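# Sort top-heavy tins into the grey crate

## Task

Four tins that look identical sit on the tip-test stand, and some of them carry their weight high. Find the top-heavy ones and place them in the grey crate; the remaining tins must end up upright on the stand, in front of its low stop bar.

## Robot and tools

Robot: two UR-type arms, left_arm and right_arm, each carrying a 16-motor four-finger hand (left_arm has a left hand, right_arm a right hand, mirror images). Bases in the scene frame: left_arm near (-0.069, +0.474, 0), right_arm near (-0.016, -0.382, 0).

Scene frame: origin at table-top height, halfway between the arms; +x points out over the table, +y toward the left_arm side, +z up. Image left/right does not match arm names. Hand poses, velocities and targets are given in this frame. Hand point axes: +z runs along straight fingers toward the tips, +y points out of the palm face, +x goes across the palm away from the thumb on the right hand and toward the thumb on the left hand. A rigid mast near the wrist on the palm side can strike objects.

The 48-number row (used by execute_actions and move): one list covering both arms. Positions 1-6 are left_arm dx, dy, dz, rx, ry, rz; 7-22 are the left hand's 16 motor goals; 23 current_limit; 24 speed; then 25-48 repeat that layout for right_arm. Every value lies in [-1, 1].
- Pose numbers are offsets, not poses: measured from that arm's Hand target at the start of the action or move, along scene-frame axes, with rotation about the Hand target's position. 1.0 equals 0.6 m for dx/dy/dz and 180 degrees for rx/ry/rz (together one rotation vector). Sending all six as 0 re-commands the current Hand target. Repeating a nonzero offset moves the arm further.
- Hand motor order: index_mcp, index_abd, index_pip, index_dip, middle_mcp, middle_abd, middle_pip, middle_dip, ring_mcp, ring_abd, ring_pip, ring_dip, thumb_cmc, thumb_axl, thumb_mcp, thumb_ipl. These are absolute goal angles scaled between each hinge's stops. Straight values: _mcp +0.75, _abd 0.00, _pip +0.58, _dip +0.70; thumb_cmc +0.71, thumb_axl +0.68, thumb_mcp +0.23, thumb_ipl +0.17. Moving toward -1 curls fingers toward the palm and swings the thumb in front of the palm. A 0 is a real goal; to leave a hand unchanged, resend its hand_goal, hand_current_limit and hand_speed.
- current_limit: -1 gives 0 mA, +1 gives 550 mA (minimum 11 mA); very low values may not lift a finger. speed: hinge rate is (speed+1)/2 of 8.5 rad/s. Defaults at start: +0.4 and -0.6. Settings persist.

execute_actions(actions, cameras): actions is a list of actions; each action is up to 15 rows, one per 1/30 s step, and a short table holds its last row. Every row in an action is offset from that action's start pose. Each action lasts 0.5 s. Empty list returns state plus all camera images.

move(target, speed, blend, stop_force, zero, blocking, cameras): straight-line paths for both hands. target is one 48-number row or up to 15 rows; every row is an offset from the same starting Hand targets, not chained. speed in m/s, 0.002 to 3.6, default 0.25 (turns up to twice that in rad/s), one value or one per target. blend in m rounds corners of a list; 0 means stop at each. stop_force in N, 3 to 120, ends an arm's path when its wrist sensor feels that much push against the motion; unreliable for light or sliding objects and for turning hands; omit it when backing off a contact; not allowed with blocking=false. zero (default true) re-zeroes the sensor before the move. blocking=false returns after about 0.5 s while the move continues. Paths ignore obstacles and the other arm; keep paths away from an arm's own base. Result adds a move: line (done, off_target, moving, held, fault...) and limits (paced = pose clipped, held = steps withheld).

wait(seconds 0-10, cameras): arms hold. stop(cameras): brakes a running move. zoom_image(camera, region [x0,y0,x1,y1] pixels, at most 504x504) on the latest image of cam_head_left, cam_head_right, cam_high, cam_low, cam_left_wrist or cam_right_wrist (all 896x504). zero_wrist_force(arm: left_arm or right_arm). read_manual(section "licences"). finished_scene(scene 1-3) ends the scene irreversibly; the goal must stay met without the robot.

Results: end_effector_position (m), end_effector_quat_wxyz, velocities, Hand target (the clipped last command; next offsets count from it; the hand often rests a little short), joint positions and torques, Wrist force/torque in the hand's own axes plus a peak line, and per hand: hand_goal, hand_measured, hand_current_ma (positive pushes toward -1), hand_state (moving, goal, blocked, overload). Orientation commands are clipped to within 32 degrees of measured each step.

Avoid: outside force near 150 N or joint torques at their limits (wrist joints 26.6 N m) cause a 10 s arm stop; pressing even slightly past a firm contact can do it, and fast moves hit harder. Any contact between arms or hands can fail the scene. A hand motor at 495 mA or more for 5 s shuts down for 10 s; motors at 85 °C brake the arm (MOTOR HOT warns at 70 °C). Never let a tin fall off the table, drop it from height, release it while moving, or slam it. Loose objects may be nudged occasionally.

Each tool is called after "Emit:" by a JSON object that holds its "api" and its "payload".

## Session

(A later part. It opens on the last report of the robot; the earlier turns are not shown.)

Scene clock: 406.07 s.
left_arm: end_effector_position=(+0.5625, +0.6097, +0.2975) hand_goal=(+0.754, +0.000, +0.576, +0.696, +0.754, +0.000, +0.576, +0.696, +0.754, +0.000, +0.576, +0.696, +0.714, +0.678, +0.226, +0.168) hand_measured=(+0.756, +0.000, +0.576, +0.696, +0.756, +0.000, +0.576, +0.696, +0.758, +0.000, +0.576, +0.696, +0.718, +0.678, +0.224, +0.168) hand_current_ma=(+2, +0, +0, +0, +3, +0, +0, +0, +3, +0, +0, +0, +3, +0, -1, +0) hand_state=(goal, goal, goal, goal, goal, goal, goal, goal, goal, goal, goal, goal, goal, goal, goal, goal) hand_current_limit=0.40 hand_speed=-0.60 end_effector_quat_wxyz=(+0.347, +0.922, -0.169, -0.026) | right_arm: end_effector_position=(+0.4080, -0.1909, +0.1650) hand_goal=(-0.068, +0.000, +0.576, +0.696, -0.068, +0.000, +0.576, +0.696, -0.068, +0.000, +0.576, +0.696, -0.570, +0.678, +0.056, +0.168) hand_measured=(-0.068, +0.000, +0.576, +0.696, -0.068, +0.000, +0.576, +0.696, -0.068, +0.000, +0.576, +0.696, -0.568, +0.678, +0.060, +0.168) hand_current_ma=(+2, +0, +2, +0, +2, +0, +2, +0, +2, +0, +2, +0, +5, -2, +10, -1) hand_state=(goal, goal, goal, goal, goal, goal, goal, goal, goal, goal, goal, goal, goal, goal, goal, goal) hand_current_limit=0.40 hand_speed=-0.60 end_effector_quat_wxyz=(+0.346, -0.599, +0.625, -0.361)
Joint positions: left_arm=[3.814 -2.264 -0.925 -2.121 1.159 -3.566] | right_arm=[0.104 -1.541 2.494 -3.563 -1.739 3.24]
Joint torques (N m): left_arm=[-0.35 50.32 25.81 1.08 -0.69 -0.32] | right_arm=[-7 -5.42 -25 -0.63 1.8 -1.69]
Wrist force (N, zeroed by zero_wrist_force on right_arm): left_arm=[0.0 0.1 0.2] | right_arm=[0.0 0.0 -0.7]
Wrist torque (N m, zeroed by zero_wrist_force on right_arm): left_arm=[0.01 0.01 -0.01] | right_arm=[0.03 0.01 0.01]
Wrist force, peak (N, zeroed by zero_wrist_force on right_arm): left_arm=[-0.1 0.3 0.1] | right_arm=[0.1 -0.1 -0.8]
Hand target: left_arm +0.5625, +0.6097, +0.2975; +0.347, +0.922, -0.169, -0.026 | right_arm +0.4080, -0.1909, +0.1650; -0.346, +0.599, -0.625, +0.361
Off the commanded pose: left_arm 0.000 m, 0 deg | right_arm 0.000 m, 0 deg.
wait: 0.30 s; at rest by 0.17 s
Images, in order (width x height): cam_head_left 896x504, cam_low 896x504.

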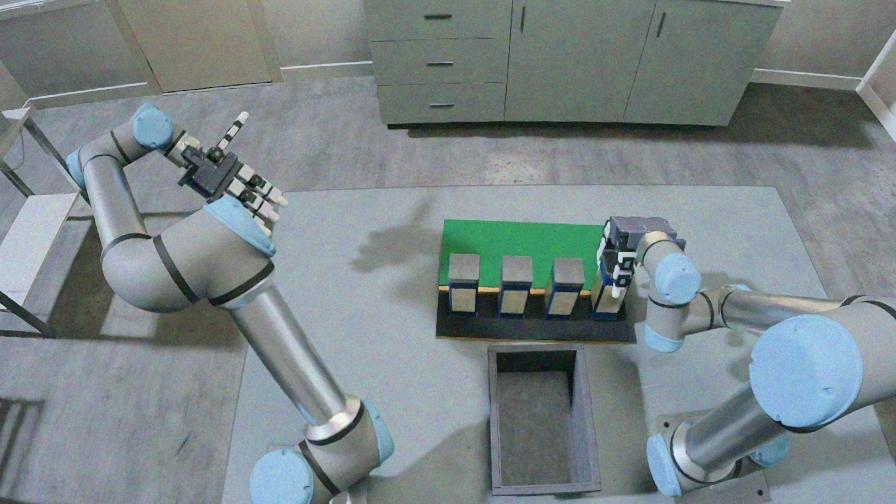

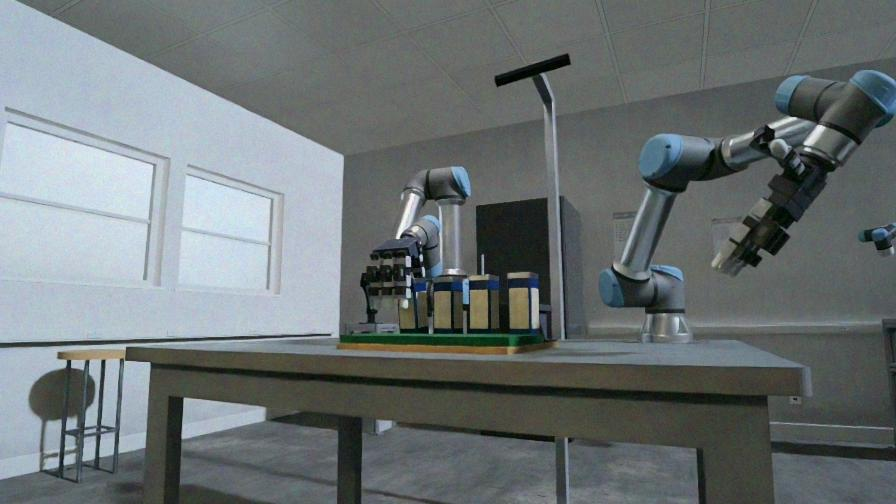

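Emit:
{"api": "zoom_image", "payload": {"camera": "cam_low", "region": [360, 220, 520, 360]}}

Emit:
{"api": "move", "payload": {"target": [0,0,0,0,0,0,0.754,0,0.576,0.696,0.754,0,0.576,0.696,0.754,0,0.576,0.696,0.714,0.678,0.226,0.168,0.4,-0.6,0.01,-0.0005,0,0,0,0,-0.068,0,0.576,0.696,-0.068,0,0.576,0.696,-0.068,0,0.576,0.696,-0.571,0.678,0.056,0.168,0.4,-0.6], "speed": 0.03}}

Emit:
{"api": "move", "payload": {"target": [0,0,0,0,0,0,0.754,0,0.576,0.696,0.754,0,0.576,0.696,0.754,0,0.576,0.696,0.714,0.678,0.226,0.168,0.4,-0.6,0.01,-0.0005,0,0,0,0,-0.068,0,0.576,0.696,-0.068,0,0.576,0.696,-0.068,0,0.576,0.696,-0.571,0.678,0.056,0.168,0.4,-0.6], "speed": 0.03}}

Emit:
{"api": "wait", "payload": {"seconds": 0.3, "cameras": ["cam_low","cam_head_left"]}}

Emit:
{"api": "zoom_image", "payload": {"camera": "cam_low", "region": [360, 220, 520, 360]}}

Emit:
{"api": "zoom_image", "payload": {"camera": "cam_head_left", "region": [560, 200, 700, 340]}}

Scaled by 3.150 from the camera's 896x504 image, which has a finer 1280x720 frame.

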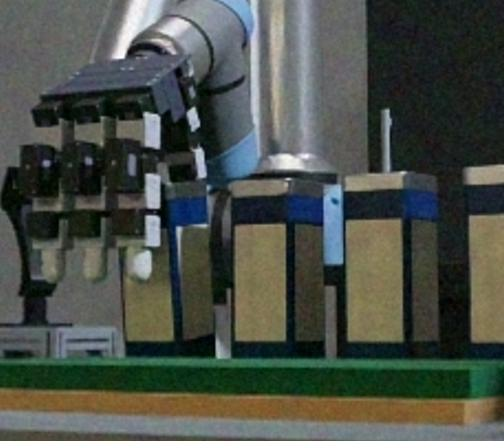

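Scene clock: 425.60 s.
left_arm: end_effector_position=(+0.5625, +0.6097, +0.2975) hand_goal=(+0.754, +0.000, +0.576, +0.696, +0.754, +0.000, +0.576, +0.696, +0.754, +0.000, +0.576, +0.696, +0.714, +0.678, +0.226, +0.168) hand_measured=(+0.756, +0.000, +0.576, +0.696, +0.756, +0.000, +0.576, +0.696, +0.758, +0.000, +0.576, +0.696, +0.718, +0.678, +0.224, +0.168) hand_current_ma=(+2, +0, +0, +0, +3, +0, +0, +0, +3, +0, +0, +0, +3, +0, -1, +0) hand_state=(goal, goal, goal, goal, goal, goal, goal, goal, goal, goal, goal, goal, goal, goal, goal, goal) hand_current_limit=0.40 hand_speed=-0.60 end_effector_quat_wxyz=(+0.347, +0.922, -0.169, -0.026) | right_arm: end_effector_position=(+0.4138, -0.1912, +0.1650) hand_goal=(-0.068, +0.000, +0.576, +0.696, -0.068, +0.000, +0.576, +0.696, -0.068, +0.000, +0.576, +0.696, -0.570, +0.678, +0.056, +0.168) hand_measured=(-0.068, +0.000, +0.576, +0.696, -0.068, +0.000, +0.576, +0.696, -0.068, +0.000, +0.576, +0.696, -0.568, +0.678, +0.060, +0.168) hand_current_ma=(+2, +0, +2, +0, +2, +0, +2, +0, +2, +0, +2, +0, +5, -2, +10, -1) hand_state=(goal, goal, goal, goal, goal, goal, goal, goal, goal, goal, goal, goal, goal, goal, goal, goal) hand_current_limit=0.40 hand_speed=-0.60 end_effector_quat_wxyz=(+0.346, -0.599, +0.625, -0.361)
Joint positions: left_arm=[3.814 -2.264 -0.925 -2.121 1.159 -3.566] | right_arm=[0.1 -1.529 2.482 -3.562 -1.736 3.238]
Joint torques (N m): left_arm=[-0.1 50.31 24.4 1.1 -0.67 -0.35] | right_arm=[-7.08 -5.39 -24.75 -0.34 1.76 -1.66]
Wrist force (N, zeroed by zero_wrist_force on right_arm): left_arm=[-0.2 -0.1 -0.1] | right_arm=[0.1 -0.2 -0.6]
Wrist torque (N m, zeroed by zero_wrist_force on right_arm): left_arm=[0.01 0.02 -0.02] | right_arm=[0.01 0.02 0.01]
Wrist force, peak (N, zeroed by zero_wrist_force on right_arm): left_arm=[-0.3 -0.2 0.0] | right_arm=[0.1 -0.4 -0.9]
Hand target: left_arm +0.5625, +0.6097, +0.2975; +0.347, +0.922, -0.169, -0.026 | right_arm +0.4140, -0.1912, +0.1650; -0.346, +0.599, -0.625, +0.361
Off the commanded pose: left_arm 0.000 m, 0 deg | right_arm 0.000 m, 0 deg.
move: done

Scene clock: 426.37 s.
left_arm: end_effector_position=(+0.5625, +0.6097, +0.2975) hand_goal=(+0.754, +0.000, +0.576, +0.696, +0.754, +0.000, +0.576, +0.696, +0.754, +0.000, +0.576, +0.696, +0.714, +0.678, +0.226, +0.168) hand_measured=(+0.756, +0.000, +0.576, +0.696, +0.756, +0.000, +0.576, +0.696, +0.758, +0.000, +0.576, +0.696, +0.718, +0.678, +0.224, +0.168) hand_current_ma=(+2, +0, +0, +0, +3, +0, +0, +0, +3, +0, +0, +0, +3, +0, -1, +0) hand_state=(goal, goal, goal, goal, goal, goal, goal, goal, goal, goal, goal, goal, goal, goal, goal, goal) hand_current_limit=0.40 hand_speed=-0.60 end_effector_quat_wxyz=(+0.347, +0.922, -0.169, -0.026) | right_arm: end_effector_position=(+0.4199, -0.1915, +0.1650) hand_goal=(-0.068, +0.000, +0.576, +0.696, -0.068, +0.000, +0.576, +0.696, -0.068, +0.000, +0.576, +0.696, -0.570, +0.678, +0.056, +0.168) hand_measured=(-0.068, +0.000, +0.576, +0.696, -0.068, +0.000, +0.576, +0.696, -0.068, +0.000, +0.576, +0.696, -0.568, +0.678, +0.058, +0.168) hand_current_ma=(+2, +0, +2, +0, +2, +0, +2, +0, +2, +0, +2, +0, +5, -2, +10, -1) hand_state=(goal, goal, goal, goal, goal, goal, goal, goal, goal, goal, goal, goal, goal, goal, goal, goal) hand_current_limit=0.40 hand_speed=-0.60 end_effector_quat_wxyz=(+0.346, -0.599, +0.625, -0.361)
Joint positions: left_arm=[3.814 -2.264 -0.925 -2.121 1.159 -3.566] | right_arm=[0.096 -1.517 2.469 -3.561 -1.732 3.236]
Joint torques (N m): left_arm=[-0.19 50.17 25.23 1.12 -0.66 -0.31] | right_arm=[-8.07 -7.06 -25.69 -0.29 1.88 -1.6]
Wrist force (N, zeroed by zero_wrist_force on right_arm): left_arm=[0.1 0.0 0.1] | right_arm=[0.0 -0.2 -0.5]
Wrist torque (N m, zeroed by zero_wrist_force on right_arm): left_arm=[0.01 -0.01 0.00] | right_arm=[0.00 0.02 0.01]
Wrist force, peak (N, zeroed by zero_wrist_force on right_arm): left_arm=[0.1 0.1 0.3] | right_arm=[0.1 -0.1 -0.8]
Hand target: left_arm +0.5625, +0.6097, +0.2975; +0.347, +0.922, -0.169, -0.026 | right_arm +0.4200, -0.1915, +0.1650; -0.346, +0.599, -0.625, +0.361
Off the commanded pose: left_arm 0.000 m, 0 deg | right_arm 0.000 m, 0 deg.
move: done

Scene clock: 426.67 s.
left_arm: end_effector_position=(+0.5625, +0.6097, +0.2975) hand_goal=(+0.754, +0.000, +0.576, +0.696, +0.754, +0.000, +0.576, +0.696, +0.754, +0.000, +0.576, +0.696, +0.714, +0.678, +0.226, +0.168) hand_measured=(+0.756, +0.000, +0.576, +0.696, +0.756, +0.000, +0.576, +0.696, +0.758, +0.000, +0.576, +0.696, +0.718, +0.678, +0.224, +0.168) hand_current_ma=(+2, +0, +0, +0, +3, +0, +0, +0, +3, +0, +0, +0, +3, +0, -1, +0) hand_state=(goal, goal, goal, goal, goal, goal, goal, goal, goal, goal, goal, goal, goal, goal, goal, goal) hand_current_limit=0.40 hand_speed=-0.60 end_effector_quat_wxyz=(+0.347, +0.922, -0.169, -0.026) | right_arm: end_effector_position=(+0.4200, -0.1915, +0.1650) hand_goal=(-0.068, +0.000, +0.576, +0.696, -0.068, +0.000, +0.576, +0.696, -0.068, +0.000, +0.576, +0.696, -0.570, +0.678, +0.056, +0.168) hand_measured=(-0.068, +0.000, +0.576, +0.696, -0.068, +0.000, +0.576, +0.696, -0.068, +0.000, +0.576, +0.696, -0.568, +0.678, +0.058, +0.168) hand_current_ma=(+2, +0, +2, +0, +2, +0, +2, +0, +2, +0, +2, +0, +5, -2, +9, -1) hand_state=(goal, goal, goal, goal, goal, goal, goal, goal, goal, goal, goal, goal, goal, goal, goal, goal) hand_current_limit=0.40 hand_speed=-0.60 end_effector_quat_wxyz=(+0.346, -0.599, +0.625, -0.361)
Joint positions: left_arm=[3.814 -2.264 -0.925 -2.121 1.159 -3.566] | right_arm=[0.096 -1.517 2.468 -3.561 -1.732 3.236]
Joint torques (N m): left_arm=[0.2 50.78 25.46 1.03 -0.61 -0.31] | right_arm=[-7.38 -6.32 -24.77 -0.36 1.84 -1.7]
Wrist force (N, zeroed by zero_wrist_force on right_arm): left_arm=[-0.1 -0.1 0.0] | right_arm=[0.1 -0.1 -0.3]
Wrist torque (N m, zeroed by zero_wrist_force on right_arm): left_arm=[0.00 0.01 -0.01] | right_arm=[-0.01 -0.01 0.02]
Wrist force, peak (N, zeroed by zero_wrist_force on right_arm): left_arm=[-0.2 0.1 0.0] | right_arm=[0.2 -0.3 -0.6]
Hand target: left_arm +0.5625, +0.6097, +0.2975; +0.347, +0.922, -0.169, -0.026 | right_arm +0.4200, -0.1915, +0.1650; -0.346, +0.599, -0.625, +0.361
Off the commanded pose: left_arm 0.000 m, 0 deg | right_arm 0.000 m, 0 deg.
wait: 0.30 s; at rest by 0.17 s
Images, in order (width x height): cam_head_left 896x504, cam_low 896x504.

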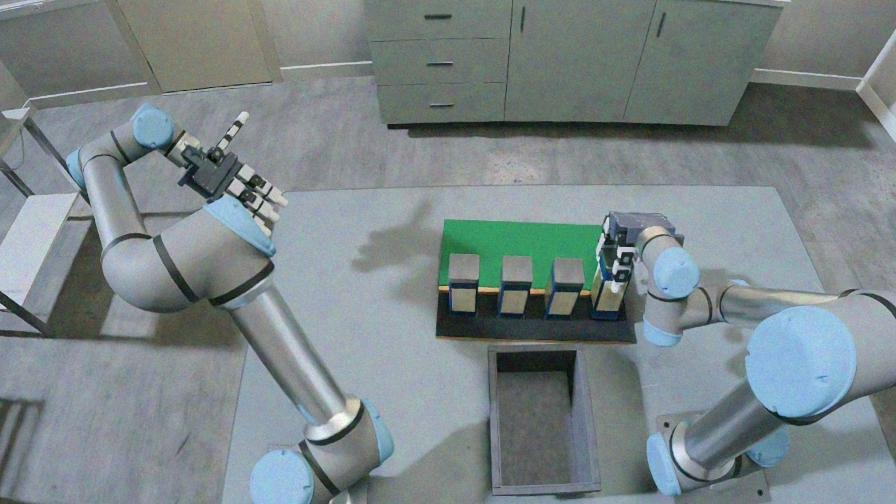

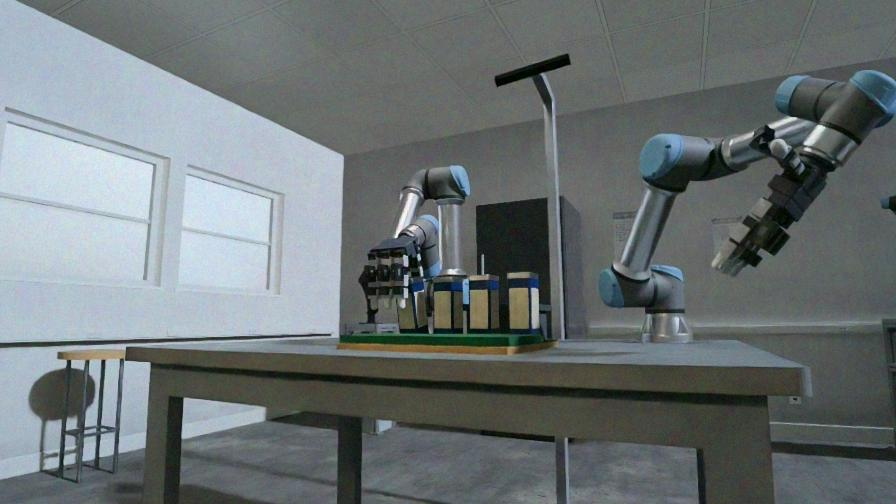

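Scaled by 3.150 from the camera's 896x504 image, which has a finer 1280x720 frame.

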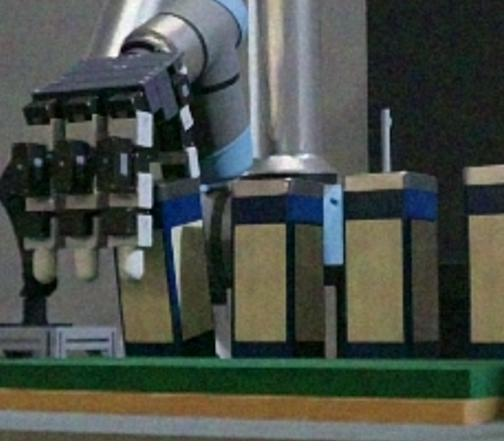

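Scaled by 3.600 from the camera's 896x504 image, which has a finer 1280x720 frame.

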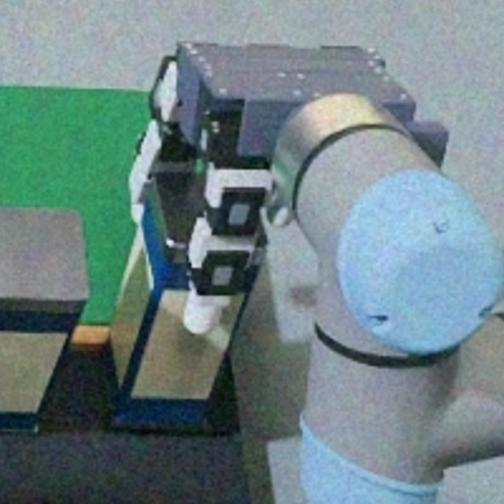

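Emit:
{"api": "move", "payload": {"target": [0,0,0,0,0,0,0.754,0,0.576,0.696,0.754,0,0.576,0.696,0.754,0,0.576,0.696,0.714,0.678,0.226,0.168,0.4,-0.6,0.01,-0.0005,0,0,0,0,-0.068,0,0.576,0.696,-0.068,0,0.576,0.696,-0.068,0,0.576,0.696,-0.571,0.678,0.056,0.168,0.4,-0.6], "speed": 0.03}}

Emit:
{"api": "wait", "payload": {"seconds": 0.2, "cameras": []}}

Emit:
{"api": "move", "payload": {"target": [0,0,0,0,0,0,0.754,0,0.576,0.696,0.754,0,0.576,0.696,0.754,0,0.576,0.696,0.714,0.678,0.226,0.168,0.4,-0.6,0.01,-0.0005,0,0,0,0,-0.068,0,0.576,0.696,-0.068,0,0.576,0.696,-0.068,0,0.576,0.696,-0.571,0.678,0.056,0.168,0.4,-0.6], "speed": 0.03}}

Emit:
{"api": "wait", "payload": {"seconds": 0.2, "cameras": ["cam_low","cam_head_left"]}}

Emit:
{"api": "zoom_image", "payload": {"camera": "cam_low", "region": [360, 220, 520, 360]}}

Emit:
{"api": "zoom_image", "payload": {"camera": "cam_head_left", "region": [560, 200, 700, 340]}}

Scene clock: 448.50 s.
left_arm: end_effector_position=(+0.5625, +0.6097, +0.2975) hand_goal=(+0.754, +0.000, +0.576, +0.696, +0.754, +0.000, +0.576, +0.696, +0.754, +0.000, +0.576, +0.696, +0.714, +0.678, +0.226, +0.168) hand_measured=(+0.756, +0.000, +0.576, +0.696, +0.756, +0.000, +0.576, +0.696, +0.758, +0.000, +0.576, +0.696, +0.718, +0.678, +0.224, +0.168) hand_current_ma=(+2, +0, +0, +0, +3, +0, +0, +0, +3, +0, +0, +0, +3, +0, -1, +0) hand_state=(goal, goal, goal, goal, goal, goal, goal, goal, goal, goal, goal, goal, goal, goal, goal, goal) hand_current_limit=0.40 hand_speed=-0.60 end_effector_quat_wxyz=(+0.347, +0.922, -0.169, -0.026) | right_arm: end_effector_position=(+0.4259, -0.1918, +0.1650) hand_goal=(-0.068, +0.000, +0.576, +0.696, -0.068, +0.000, +0.576, +0.696, -0.068, +0.000, +0.576, +0.696, -0.570, +0.678, +0.056, +0.168) hand_measured=(-0.068, +0.000, +0.576, +0.696, -0.068, +0.000, +0.576, +0.696, -0.068, +0.000, +0.576, +0.696, -0.568, +0.678, +0.058, +0.168) hand_current_ma=(+2, +0, +2, +0, +2, +0, +2, +0, +2, +0, +2, +0, +5, -2, +5, -1) hand_state=(goal, goal, goal, goal, goal, goal, goal, goal, goal, goal, goal, goal, goal, goal, goal, goal) hand_current_limit=0.40 hand_speed=-0.60 end_effector_quat_wxyz=(+0.346, -0.599, +0.625, -0.361)
Joint positions: left_arm=[3.814 -2.264 -0.925 -2.121 1.159 -3.566] | right_arm=[0.092 -1.505 2.456 -3.561 -1.729 3.234]
Joint torques (N m): left_arm=[0.47 51.25 24.64 1.07 -0.63 -0.26] | right_arm=[-6.93 -7.18 -25.12 -0.38 1.83 -1.67]
Wrist force (N, zeroed by zero_wrist_force on right_arm): left_arm=[-0.1 -0.1 -0.1] | right_arm=[0.2 -0.2 -0.4]
Wrist torque (N m, zeroed by zero_wrist_force on right_arm): left_arm=[0.00 0.01 -0.01] | right_arm=[0.00 0.00 0.02]
Wrist force, peak (N, zeroed by zero_wrist_force on right_arm): left_arm=[-0.3 0.0 0.3] | right_arm=[0.1 -0.2 -1.0]
Hand target: left_arm +0.5625, +0.6097, +0.2975; +0.347, +0.922, -0.169, -0.026 | right_arm +0.4260, -0.1918, +0.1650; -0.346, +0.599, -0.625, +0.361
Off the commanded pose: left_arm 0.000 m, 0 deg | right_arm 0.000 m, 0 deg.
move: done

Scene clock: 448.70 s.
left_arm: end_effector_position=(+0.5625, +0.6097, +0.2975) hand_goal=(+0.754, +0.000, +0.576, +0.696, +0.754, +0.000, +0.576, +0.696, +0.754, +0.000, +0.576, +0.696, +0.714, +0.678, +0.226, +0.168) hand_measured=(+0.756, +0.000, +0.576, +0.696, +0.756, +0.000, +0.576, +0.696, +0.758, +0.000, +0.576, +0.696, +0.718, +0.678, +0.224, +0.168) hand_current_ma=(+2, +0, +0, +0, +3, +0, +0, +0, +3, +0, +0, +0, +3, +0, -1, +0) hand_state=(goal, goal, goal, goal, goal, goal, goal, goal, goal, goal, goal, goal, goal, goal, goal, goal) hand_current_limit=0.40 hand_speed=-0.60 end_effector_quat_wxyz=(+0.347, +0.922, -0.169, -0.026) | right_arm: end_effector_position=(+0.4259, -0.1918, +0.1650) hand_goal=(-0.068, +0.000, +0.576, +0.696, -0.068, +0.000, +0.576, +0.696, -0.068, +0.000, +0.576, +0.696, -0.570, +0.678, +0.056, +0.168) hand_measured=(-0.068, +0.000, +0.576, +0.696, -0.068, +0.000, +0.576, +0.696, -0.068, +0.000, +0.576, +0.696, -0.568, +0.678, +0.058, +0.168) hand_current_ma=(+2, +0, +2, +0, +2, +0, +2, +0, +2, +0, +2, +0, +5, -2, +5, -1) hand_state=(goal, goal, goal, goal, goal, goal, goal, goal, goal, goal, goal, goal, goal, goal, goal, goal) hand_current_limit=0.40 hand_speed=-0.60 end_effector_quat_wxyz=(+0.346, -0.599, +0.625, -0.361)
Joint positions: left_arm=[3.814 -2.264 -0.925 -2.121 1.159 -3.566] | right_arm=[0.092 -1.505 2.455 -3.561 -1.729 3.234]
Joint torques (N m): left_arm=[-0.43 50.84 24.88 1.16 -0.69 -0.33] | right_arm=[-6.84 -7.34 -24.55 -0.3 1.84 -1.64]
Wrist force (N, zeroed by zero_wrist_force on right_arm): left_arm=[-0.1 0.1 0.0] | right_arm=[0.1 0.0 -0.3]
Wrist torque (N m, zeroed by zero_wrist_force on right_arm): left_arm=[0.02 0.01 -0.01] | right_arm=[0.03 0.00 0.01]
Wrist force, peak (N, zeroed by zero_wrist_force on right_arm): left_arm=[-0.3 -0.1 0.1] | right_arm=[0.3 -0.3 -0.3]
Hand target: left_arm +0.5625, +0.6097, +0.2975; +0.347, +0.922, -0.169, -0.026 | right_arm +0.4260, -0.1918, +0.1650; -0.346, +0.599, -0.625, +0.361
Off the commanded pose: left_arm 0.000 m, 0 deg | right_arm 0.000 m, 0 deg.
wait: 0.20 s; at rest by 0.17 s
No camera images: "cameras" was empty.

Scene clock: 449.47 s.
left_arm: end_effector_position=(+0.5625, +0.6097, +0.2975) hand_goal=(+0.754, +0.000, +0.576, +0.696, +0.754, +0.000, +0.576, +0.696, +0.754, +0.000, +0.576, +0.696, +0.714, +0.678, +0.226, +0.168) hand_measured=(+0.756, +0.000, +0.576, +0.696, +0.756, +0.000, +0.576, +0.696, +0.758, +0.000, +0.576, +0.696, +0.718, +0.678, +0.224, +0.168) hand_current_ma=(+2, +0, +0, +0, +3, +0, +0, +0, +3, +0, +0, +0, +3, +0, -1, +0) hand_state=(goal, goal, goal, goal, goal, goal, goal, goal, goal, goal, goal, goal, goal, goal, goal, goal) hand_current_limit=0.40 hand_speed=-0.60 end_effector_quat_wxyz=(+0.347, +0.922, -0.169, -0.026) | right_arm: end_effector_position=(+0.4318, -0.1921, +0.1650) hand_goal=(-0.068, +0.000, +0.576, +0.696, -0.068, +0.000, +0.576, +0.696, -0.068, +0.000, +0.576, +0.696, -0.570, +0.678, +0.056, +0.168) hand_measured=(-0.068, +0.000, +0.576, +0.696, -0.068, +0.000, +0.576, +0.696, -0.068, +0.000, +0.576, +0.696, -0.568, +0.678, +0.056, +0.168) hand_current_ma=(+2, +0, +2, +0, +2, +0, +2, +0, +2, +0, +2, +0, +5, -2, +3, -1) hand_state=(goal, goal, goal, goal, goal, goal, goal, goal, goal, goal, goal, goal, goal, goal, goal, goal) hand_current_limit=0.40 hand_speed=-0.60 end_effector_quat_wxyz=(+0.346, -0.599, +0.625, -0.361)
Joint positions: left_arm=[3.814 -2.264 -0.925 -2.121 1.159 -3.566] | right_arm=[0.089 -1.494 2.442 -3.559 -1.726 3.232]
Joint torques (N m): left_arm=[0.88 50.68 24.79 1.08 -0.72 -0.41] | right_arm=[-7.4 -6.85 -24.62 -0.37 1.9 -1.73]
Wrist force (N, zeroed by zero_wrist_force on right_arm): left_arm=[0.2 0.1 0.0] | right_arm=[0.0 -0.1 0.1]
Wrist torque (N m, zeroed by zero_wrist_force on right_arm): left_arm=[0.02 -0.02 0.01] | right_arm=[-0.03 0.00 0.01]
Wrist force, peak (N, zeroed by zero_wrist_force on right_arm): left_arm=[-0.3 0.0 0.3] | right_arm=[0.1 -0.2 -0.5]
Hand target: left_arm +0.5625, +0.6097, +0.2975; +0.347, +0.922, -0.169, -0.026 | right_arm +0.4320, -0.1921, +0.1650; -0.346, +0.599, -0.625, +0.361
Off the commanded pose: left_arm 0.000 m, 0 deg | right_arm 0.000 m, 0 deg.
move: done

Scene clock: 449.67 s.
left_arm: end_effector_position=(+0.5625, +0.6097, +0.2975) hand_goal=(+0.754, +0.000, +0.576, +0.696, +0.754, +0.000, +0.576, +0.696, +0.754, +0.000, +0.576, +0.696, +0.714, +0.678, +0.226, +0.168) hand_measured=(+0.756, +0.000, +0.576, +0.696, +0.756, +0.000, +0.576, +0.696, +0.758, +0.000, +0.576, +0.696, +0.718, +0.678, +0.224, +0.168) hand_current_ma=(+2, +0, +0, +0, +3, +0, +0, +0, +3, +0, +0, +0, +3, +0, -1, +0) hand_state=(goal, goal, goal, goal, goal, goal, goal, goal, goal, goal, goal, goal, goal, goal, goal, goal) hand_current_limit=0.40 hand_speed=-0.60 end_effector_quat_wxyz=(+0.347, +0.922, -0.169, -0.026) | right_arm: end_effector_position=(+0.4319, -0.1921, +0.1650) hand_goal=(-0.068, +0.000, +0.576, +0.696, -0.068, +0.000, +0.576, +0.696, -0.068, +0.000, +0.576, +0.696, -0.570, +0.678, +0.056, +0.168) hand_measured=(-0.064, +0.000, +0.578, +0.696, -0.068, +0.000, +0.576, +0.696, -0.068, +0.000, +0.576, +0.696, -0.568, +0.678, +0.056, +0.168) hand_current_ma=(+10, +0, +2, +0, +2, +0, +2, +0, +2, +0, +2, +0, +5, -2, +3, -1) hand_state=(goal, goal, goal, goal, goal, goal, goal, goal, goal, goal, goal, goal, goal, goal, goal, goal) hand_current_limit=0.40 hand_speed=-0.60 end_effector_quat_wxyz=(+0.346, -0.599, +0.625, -0.361)
Joint positions: left_arm=[3.814 -2.264 -0.925 -2.121 1.159 -3.566] | right_arm=[0.089 -1.494 2.442 -3.559 -1.726 3.232]
Joint torques (N m): left_arm=[0.46 50.8 24.91 1.04 -0.71 -0.35] | right_arm=[-6.98 -7.35 -24.92 -0.33 1.82 -1.67]
Wrist force (N, zeroed by zero_wrist_force on right_arm): left_arm=[-0.2 0.0 0.2] | right_arm=[0.0 -0.3 0.1]
Wrist torque (N m, zeroed by zero_wrist_force on right_arm): left_arm=[0.00 0.02 -0.02] | right_arm=[-0.01 0.02 0.01]
Wrist force, peak (N, zeroed by zero_wrist_force on right_arm): left_arm=[-0.2 0.1 0.2] | right_arm=[0.0 -0.5 0.4]
Hand target: left_arm +0.5625, +0.6097, +0.2975; +0.347, +0.922, -0.169, -0.026 | right_arm +0.4320, -0.1921, +0.1650; -0.346, +0.599, -0.625, +0.361
Off the commanded pose: left_arm 0.000 m, 0 deg | right_arm 0.000 m, 0 deg.
wait: 0.20 s; at rest by 0.17 s
Images, in order (width x height): cam_head_left 896x504, cam_low 896x504.

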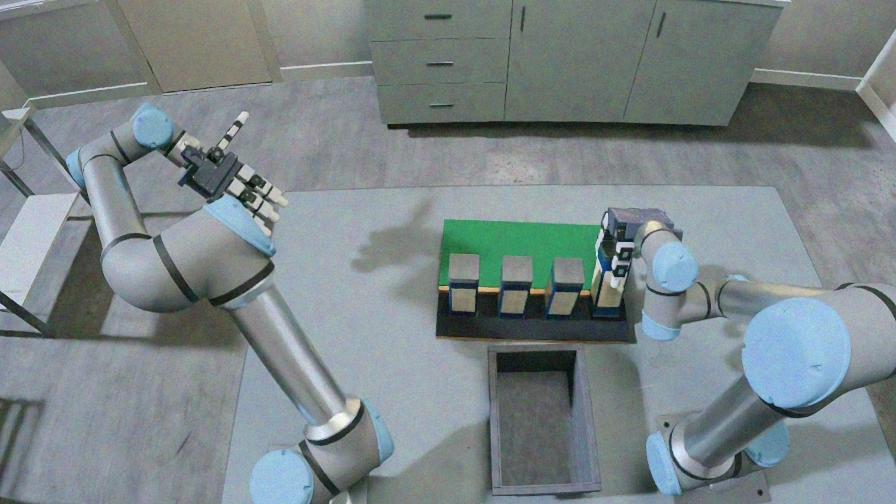

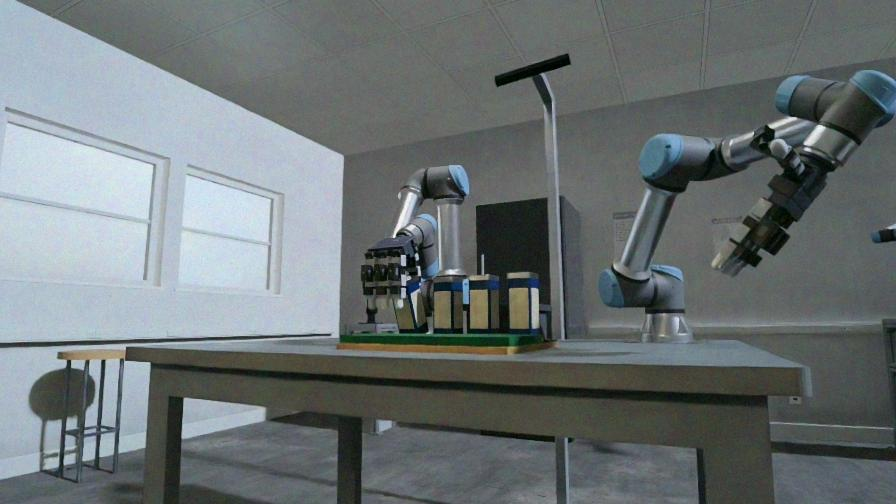

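Scaled by 3.150 from the camera's 896x504 image, which has a finer 1280x720 frame.

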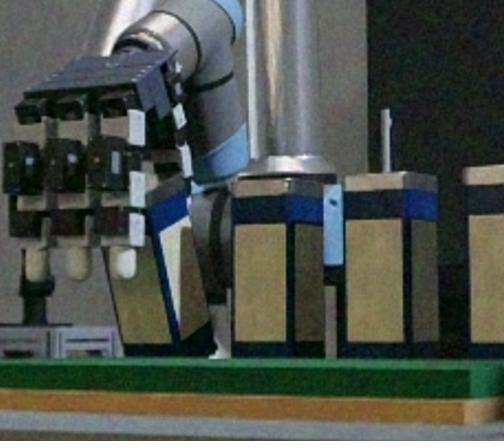

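Scaled by 3.600 from the camera's 896x504 image, which has a finer 1280x720 frame.

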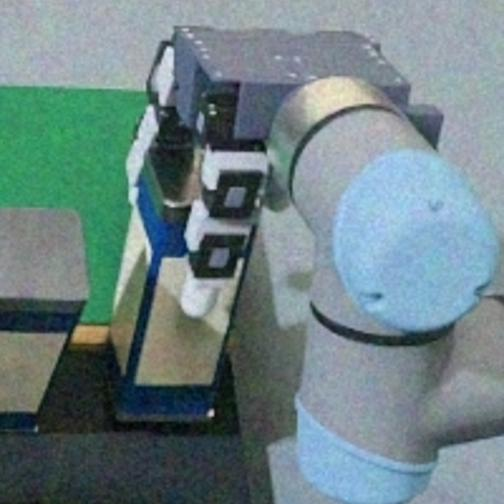

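Emit:
{"api": "move", "payload": {"target": [[0,0,0,0,0,0,0.754,0,0.576,0.696,0.754,0,0.576,0.696,0.754,0,0.576,0.696,0.714,0.678,0.226,0.168,0.4,-0.6,-0.0733,0.0035,0,0,0,0,-0.068,0,0.576,0.696,-0.068,0,0.576,0.696,-0.068,0,0.576,0.696,-0.571,0.678,0.056,0.168,0.4,-0.6],[0,0,0,0,0,0,0.754,0,0.576,0.696,0.754,0,0.576,0.696,0.754,0,0.576,0.696,0.714,0.678,0.226,0.168,0.4,-0.6,-0.0733,0.0035,0.1833,0,0,0,-0.068,0,0.576,0.696,-0.068,0,0.576,0.696,-0.068,0,0.576,0.696,-0.571,0.678,0.056,0.168,0.4,-0.6]], "speed": [0.04,0.2], "cameras": ["cam_head_left","cam_low"]}}

Emit:
{"api": "zoom_image", "payload": {"camera": "cam_head_left", "region": [430, 200, 680, 340]}}

Emit:
{"api": "zoom_image", "payload": {"camera": "cam_low", "region": [360, 220, 560, 360]}}

Scene clock: 474.57 s.
left_arm: end_effector_position=(+0.5625, +0.6097, +0.2975) hand_goal=(+0.754, +0.000, +0.576, +0.696, +0.754, +0.000, +0.576, +0.696, +0.754, +0.000, +0.576, +0.696, +0.714, +0.678, +0.226, +0.168) hand_measured=(+0.756, +0.000, +0.576, +0.696, +0.756, +0.000, +0.576, +0.696, +0.758, +0.000, +0.576, +0.696, +0.718, +0.678, +0.224, +0.168) hand_current_ma=(+2, +0, +0, +0, +3, +0, +0, +0, +3, +0, +0, +0, +3, +0, -1, +0) hand_state=(goal, goal, goal, goal, goal, goal, goal, goal, goal, goal, goal, goal, goal, goal, goal, goal) hand_current_limit=0.40 hand_speed=-0.60 end_effector_quat_wxyz=(+0.347, +0.922, -0.169, -0.026) | right_arm: end_effector_position=(+0.3880, -0.1900, +0.2750) hand_goal=(-0.068, +0.000, +0.576, +0.696, -0.068, +0.000, +0.576, +0.696, -0.068, +0.000, +0.576, +0.696, -0.570, +0.678, +0.056, +0.168) hand_measured=(-0.068, +0.000, +0.578, +0.696, -0.068, +0.000, +0.576, +0.696, -0.068, +0.000, +0.576, +0.696, -0.568, +0.678, +0.056, +0.168) hand_current_ma=(+2, +0, +2, +0, +2, +0, +2, +0, +2, +0, +2, +0, +5, -2, +3, +1) hand_state=(goal, goal, goal, goal, goal, goal, goal, goal, goal, goal, goal, goal, goal, goal, goal, goal) hand_current_limit=0.40 hand_speed=-0.60 end_effector_quat_wxyz=(+0.346, -0.599, +0.625, -0.361)
Joint positions: left_arm=[3.814 -2.264 -0.925 -2.121 1.159 -3.566] | right_arm=[0.118 -1.856 2.37 -3.122 -1.751 3.247]
Joint torques (N m): left_arm=[-0.85 51.12 24.92 1.15 -0.66 -0.4] | right_arm=[-7.04 -17.16 -30.86 -0.34 1.78 1.84]
Wrist force (N, zeroed by zero_wrist_force on right_arm): left_arm=[0.0 0.0 -0.1] | right_arm=[0.1 0.0 -0.2]
Wrist torque (N m, zeroed by zero_wrist_force on right_arm): left_arm=[0.02 0.00 0.00] | right_arm=[0.02 0.00 -0.10]
Wrist force, peak (N, zeroed by zero_wrist_force on right_arm): left_arm=[-0.4 0.0 0.2] | right_arm=[0.0 1.5 0.3]
Hand target: left_arm +0.5625, +0.6097, +0.2975; +0.347, +0.922, -0.169, -0.026 | right_arm +0.3880, -0.1900, +0.2750; -0.346, +0.599, -0.625, +0.361
Off the commanded pose: left_arm 0.000 m, 0 deg | right_arm 0.000 m, 0 deg.
move: done
Images, in order (width x height): cam_head_left 896x504, cam_low 896x504.

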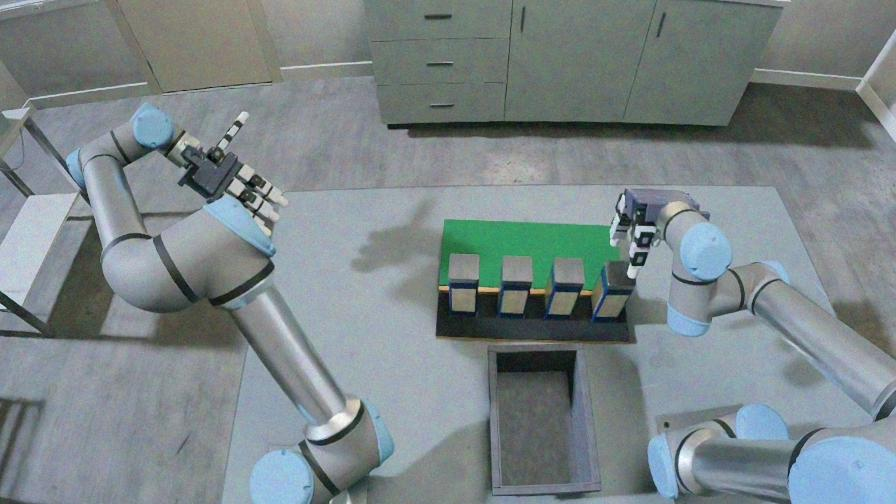

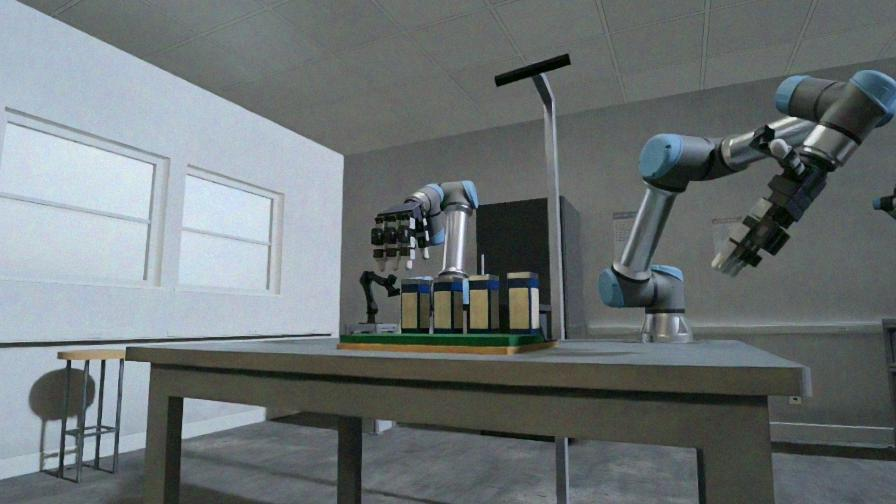

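Scaled by 2.016 from the camera's 896x504 image, which has a finer 1280x720 frame.

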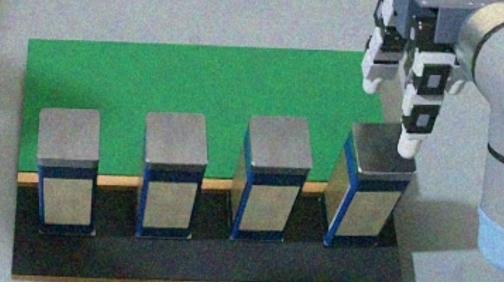

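Scaled by 2.520 from the camera's 896x504 image, which has a finer 1280x720 frame.

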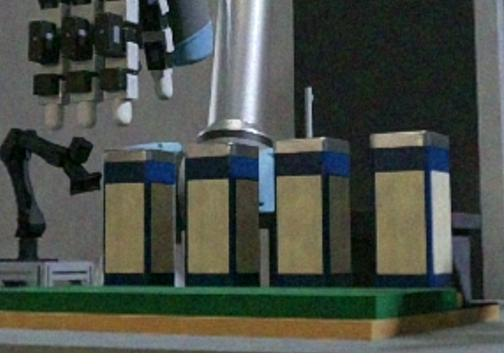

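Emit:
{"api": "move", "payload": {"target": [[0,0,0,0,0,0,0.754,0,0.576,0.696,0.754,0,0.576,0.696,0.754,0,0.576,0.696,0.714,0.678,0.226,0.168,0.4,-0.6,0.0083,0.1823,0,0,0,0,-0.068,0,0.576,0.696,-0.068,0,0.576,0.696,-0.068,0,0.576,0.696,-0.571,0.678,0.056,0.168,0.4,-0.6],[0,0,0,0,0,0,0.754,0,0.576,0.696,0.754,0,0.576,0.696,0.754,0,0.576,0.696,0.714,0.678,0.226,0.168,0.4,-0.6,0.0083,0.1823,-0.1833,0,0,0,-0.068,0,0.576,0.696,-0.068,0,0.576,0.696,-0.068,0,0.576,0.696,-0.571,0.678,0.056,0.168,0.4,-0.6]], "speed": [0.2,0.12], "cameras": ["cam_head_left","cam_low"]}}

Emit:
{"api": "zoom_image", "payload": {"camera": "cam_head_left", "region": [500, 200, 680, 340]}}

Emit:
{"api": "zoom_image", "payload": {"camera": "cam_low", "region": [380, 220, 540, 360]}}

Emit:
{"api": "zero_wrist_force", "payload": {"arm": "right_arm"}}

Emit:
{"api": "move", "payload": {"target": [0,0,0,0,0,0,0.754,0,0.576,0.696,0.754,0,0.576,0.696,0.754,0,0.576,0.696,0.714,0.678,0.226,0.168,0.4,-0.6,0.0333,-0.0015,0,0,0,0,-0.068,0,0.576,0.696,-0.068,0,0.576,0.696,-0.068,0,0.576,0.696,-0.571,0.678,0.056,0.168,0.4,-0.6], "speed": 0.03}}

Emit:
{"api": "wait", "payload": {"seconds": 0.2, "cameras": ["cam_low"]}}

Emit:
{"api": "zoom_image", "payload": {"camera": "cam_low", "region": [380, 220, 540, 360]}}

Scene clock: 494.90 s.
left_arm: end_effector_position=(+0.5625, +0.6097, +0.2975) hand_goal=(+0.754, +0.000, +0.576, +0.696, +0.754, +0.000, +0.576, +0.696, +0.754, +0.000, +0.576, +0.696, +0.714, +0.678, +0.226, +0.168) hand_measured=(+0.756, +0.000, +0.576, +0.696, +0.756, +0.000, +0.576, +0.696, +0.758, +0.000, +0.576, +0.696, +0.718, +0.678, +0.224, +0.168) hand_current_ma=(+2, +0, +0, +0, +3, +0, +0, +0, +3, +0, +0, +0, +3, +0, -1, +0) hand_state=(goal, goal, goal, goal, goal, goal, goal, goal, goal, goal, goal, goal, goal, goal, goal, goal) hand_current_limit=0.40 hand_speed=-0.60 end_effector_quat_wxyz=(+0.347, +0.922, -0.169, -0.026) | right_arm: end_effector_position=(+0.3930, -0.0806, +0.1651) hand_goal=(-0.068, +0.000, +0.576, +0.696, -0.068, +0.000, +0.576, +0.696, -0.068, +0.000, +0.576, +0.696, -0.570, +0.678, +0.056, +0.168) hand_measured=(-0.068, +0.000, +0.578, +0.696, -0.068, +0.000, +0.576, +0.696, -0.068, +0.000, +0.576, +0.696, -0.568, +0.678, +0.056, +0.168) hand_current_ma=(+2, +0, +2, +0, +1, +0, +2, +0, +2, +0, +2, +0, +4, -2, +2, +1) hand_state=(goal, goal, goal, goal, goal, goal, goal, goal, goal, goal, goal, goal, goal, goal, goal, goal) hand_current_limit=0.40 hand_speed=-0.60 end_effector_quat_wxyz=(+0.346, -0.599, +0.625, -0.361)
Joint positions: left_arm=[3.814 -2.264 -0.925 -2.121 1.159 -3.566] | right_arm=[0.444 -1.421 2.34 -3.47 -2.027 3.429]
Joint torques (N m): left_arm=[-0.42 51.36 25 1.04 -0.82 -0.5] | right_arm=[6.18 -11.07 -4.73 -4.25 -2.25 -1.68]
Wrist force (N, zeroed by zero_wrist_force on right_arm): left_arm=[0.0 -0.1 0.1] | right_arm=[0.2 0.2 -0.2]
Wrist torque (N m, zeroed by zero_wrist_force on right_arm): left_arm=[-0.01 0.00 0.00] | right_arm=[0.04 0.00 -0.03]
Wrist force, peak (N, zeroed by zero_wrist_force on right_arm): left_arm=[-0.4 0.3 0.1] | right_arm=[0.4 -1.0 -0.6]
Hand target: left_arm +0.5625, +0.6097, +0.2975; +0.347, +0.922, -0.169, -0.026 | right_arm +0.3930, -0.0806, +0.1650; -0.346, +0.599, -0.625, +0.361
Off the commanded pose: left_arm 0.000 m, 0 deg | right_arm 0.000 m, 0 deg.
move: done
Images, in order (width x height): cam_head_left 896x504, cam_low 896x504.

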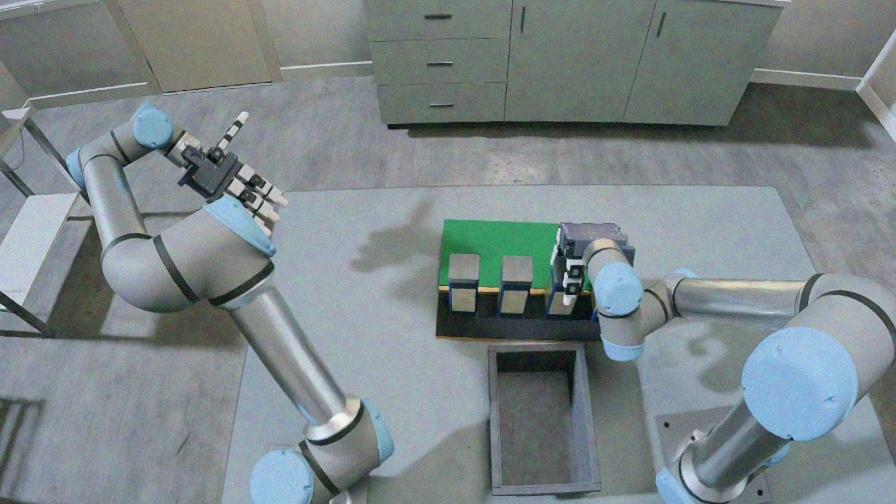

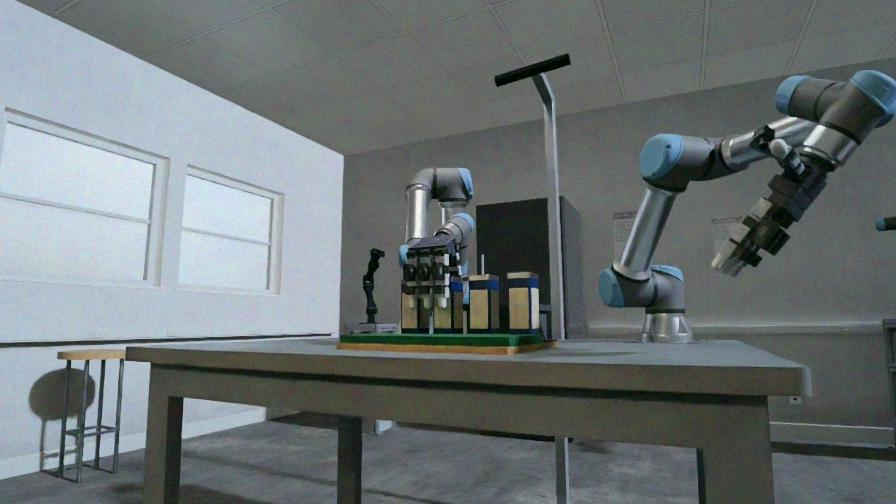

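Scaled by 2.800 from the camera's 896x504 image, which has a finer 1280x720 frame.

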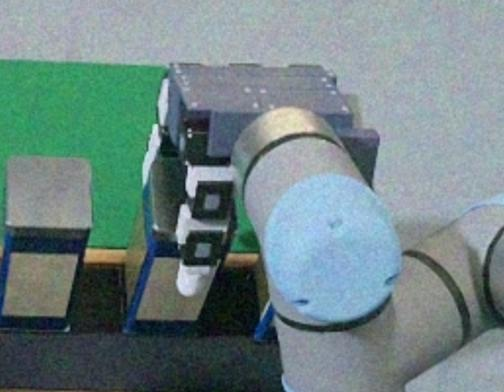

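Scaled by 3.150 from the camera's 896x504 image, which has a finer 1280x720 frame.

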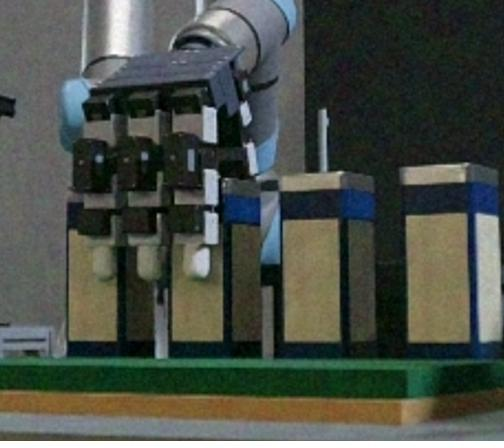

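Wrist force sensor zeroed.

Scene clock: 495.93 s.
left_arm: end_effector_position=(+0.5625, +0.6097, +0.2975) hand_goal=(+0.754, +0.000, +0.576, +0.696, +0.754, +0.000, +0.576, +0.696, +0.754, +0.000, +0.576, +0.696, +0.714, +0.678, +0.226, +0.168) hand_measured=(+0.756, +0.000, +0.576, +0.696, +0.756, +0.000, +0.576, +0.696, +0.758, +0.000, +0.576, +0.696, +0.718, +0.678, +0.224, +0.168) hand_current_ma=(+2, +0, +0, +0, +3, +0, +0, +0, +3, +0, +0, +0, +3, +0, -1, +0) hand_state=(goal, goal, goal, goal, goal, goal, goal, goal, goal, goal, goal, goal, goal, goal, goal, goal) hand_current_limit=0.40 hand_speed=-0.60 end_effector_quat_wxyz=(+0.347, +0.922, -0.169, -0.026) | right_arm: end_effector_position=(+0.4128, -0.0815, +0.1651) hand_goal=(-0.068, +0.000, +0.576, +0.696, -0.068, +0.000, +0.576, +0.696, -0.068, +0.000, +0.576, +0.696, -0.570, +0.678, +0.056, +0.168) hand_measured=(-0.068, +0.000, +0.578, +0.696, -0.068, +0.000, +0.576, +0.696, -0.068, +0.000, +0.576, +0.696, -0.568, +0.678, +0.058, +0.168) hand_current_ma=(+1, +0, +2, +0, +1, +0, +2, +0, +2, +0, +2, +0, +4, -2, +10, +1) hand_state=(goal, goal, goal, goal, goal, goal, goal, goal, goal, goal, goal, goal, goal, goal, goal, goal) hand_current_limit=0.40 hand_speed=-0.60 end_effector_quat_wxyz=(+0.346, -0.599, +0.625, -0.361)
Joint positions: left_arm=[3.814 -2.264 -0.925 -2.121 1.159 -3.566] | right_arm=[0.416 -1.392 2.305 -3.471 -2.005 3.412]
Joint torques (N m): left_arm=[-0.06 50.6 24.43 1.03 -0.72 -0.53] | right_arm=[-6.61 -12.89 -24.26 -0.76 1.68 -1.57]
Wrist force (N, zeroed by zero_wrist_force on right_arm): left_arm=[-0.2 0.0 0.0] | right_arm=[0.1 -0.3 -0.8]
Wrist torque (N m, zeroed by zero_wrist_force on right_arm): left_arm=[0.00 0.02 -0.01] | right_arm=[-0.03 -0.01 0.03]
Wrist force, peak (N, zeroed by zero_wrist_force on right_arm): left_arm=[-0.3 0.0 -0.1] | right_arm=[0.3 -0.2 -1.2]
Hand target: left_arm +0.5625, +0.6097, +0.2975; +0.347, +0.922, -0.169, -0.026 | right_arm +0.4129, -0.0815, +0.1650; -0.346, +0.599, -0.625, +0.361
Off the commanded pose: left_arm 0.000 m, 0 deg | right_arm 0.000 m, 0 deg.
move: done

Scene clock: 496.13 s.
left_arm: end_effector_position=(+0.5625, +0.6097, +0.2975) hand_goal=(+0.754, +0.000, +0.576, +0.696, +0.754, +0.000, +0.576, +0.696, +0.754, +0.000, +0.576, +0.696, +0.714, +0.678, +0.226, +0.168) hand_measured=(+0.756, +0.000, +0.576, +0.696, +0.756, +0.000, +0.576, +0.696, +0.758, +0.000, +0.576, +0.696, +0.718, +0.678, +0.224, +0.168) hand_current_ma=(+2, +0, +0, +0, +3, +0, +0, +0, +3, +0, +0, +0, +3, +0, -1, +0) hand_state=(goal, goal, goal, goal, goal, goal, goal, goal, goal, goal, goal, goal, goal, goal, goal, goal) hand_current_limit=0.40 hand_speed=-0.60 end_effector_quat_wxyz=(+0.347, +0.922, -0.169, -0.026) | right_arm: end_effector_position=(+0.4129, -0.0815, +0.1650) hand_goal=(-0.068, +0.000, +0.576, +0.696, -0.068, +0.000, +0.576, +0.696, -0.068, +0.000, +0.576, +0.696, -0.570, +0.678, +0.056, +0.168) hand_measured=(-0.068, +0.000, +0.578, +0.696, -0.068, +0.000, +0.576, +0.696, -0.068, +0.000, +0.576, +0.696, -0.568, +0.678, +0.058, +0.168) hand_current_ma=(+1, +0, +2, +0, +1, +0, +2, +0, +2, +0, +2, +0, +4, -2, +10, +1) hand_state=(goal, goal, goal, goal, goal, goal, goal, goal, goal, goal, goal, goal, goal, goal, goal, goal) hand_current_limit=0.40 hand_speed=-0.60 end_effector_quat_wxyz=(+0.346, -0.599, +0.625, -0.361)
Joint positions: left_arm=[3.814 -2.264 -0.925 -2.121 1.159 -3.566] | right_arm=[0.416 -1.391 2.304 -3.471 -2.005 3.412]
Joint torques (N m): left_arm=[-0.15 50.87 24.74 1.05 -0.72 -0.47] | right_arm=[-7.23 -12.45 -25.17 -0.28 1.58 -1.7]
Wrist force (N, zeroed by zero_wrist_force on right_arm): left_arm=[0.0 -0.1 0.0] | right_arm=[0.2 -0.2 -0.7]
Wrist torque (N m, zeroed by zero_wrist_force on right_arm): left_arm=[-0.01 0.00 0.00] | right_arm=[-0.03 -0.03 0.04]
Wrist force, peak (N, zeroed by zero_wrist_force on right_arm): left_arm=[-0.1 0.1 0.1] | right_arm=[0.0 -0.3 -0.8]
Hand target: left_arm +0.5625, +0.6097, +0.2975; +0.347, +0.922, -0.169, -0.026 | right_arm +0.4129, -0.0815, +0.1650; -0.346, +0.599, -0.625, +0.361
Off the commanded pose: left_arm 0.000 m, 0 deg | right_arm 0.000 m, 0 deg.
wait: 0.20 s; at rest by 0.17 s
Images, in order (width x height): cam_low 896x504.

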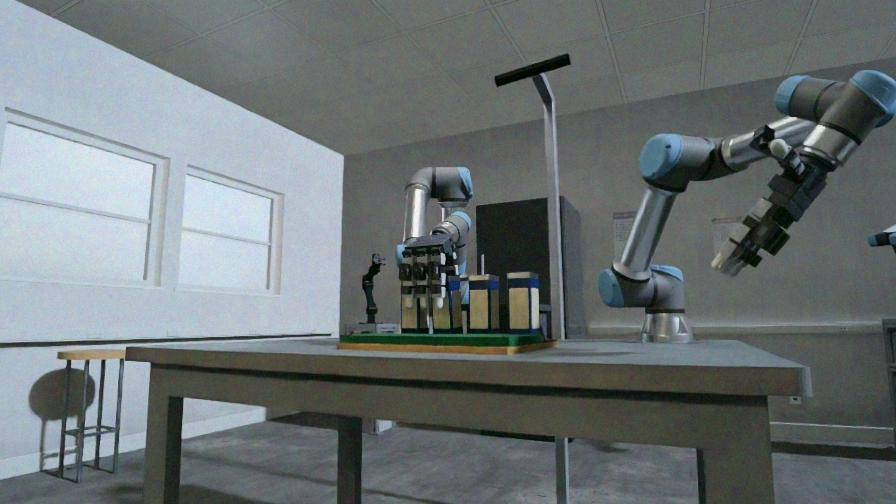

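Scaled by 3.150 from the camera's 896x504 image, which has a finer 1280x720 frame.

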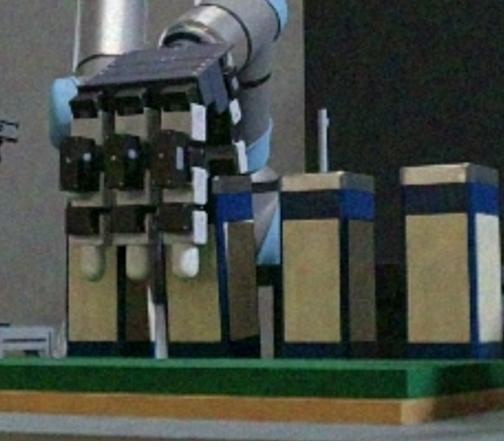

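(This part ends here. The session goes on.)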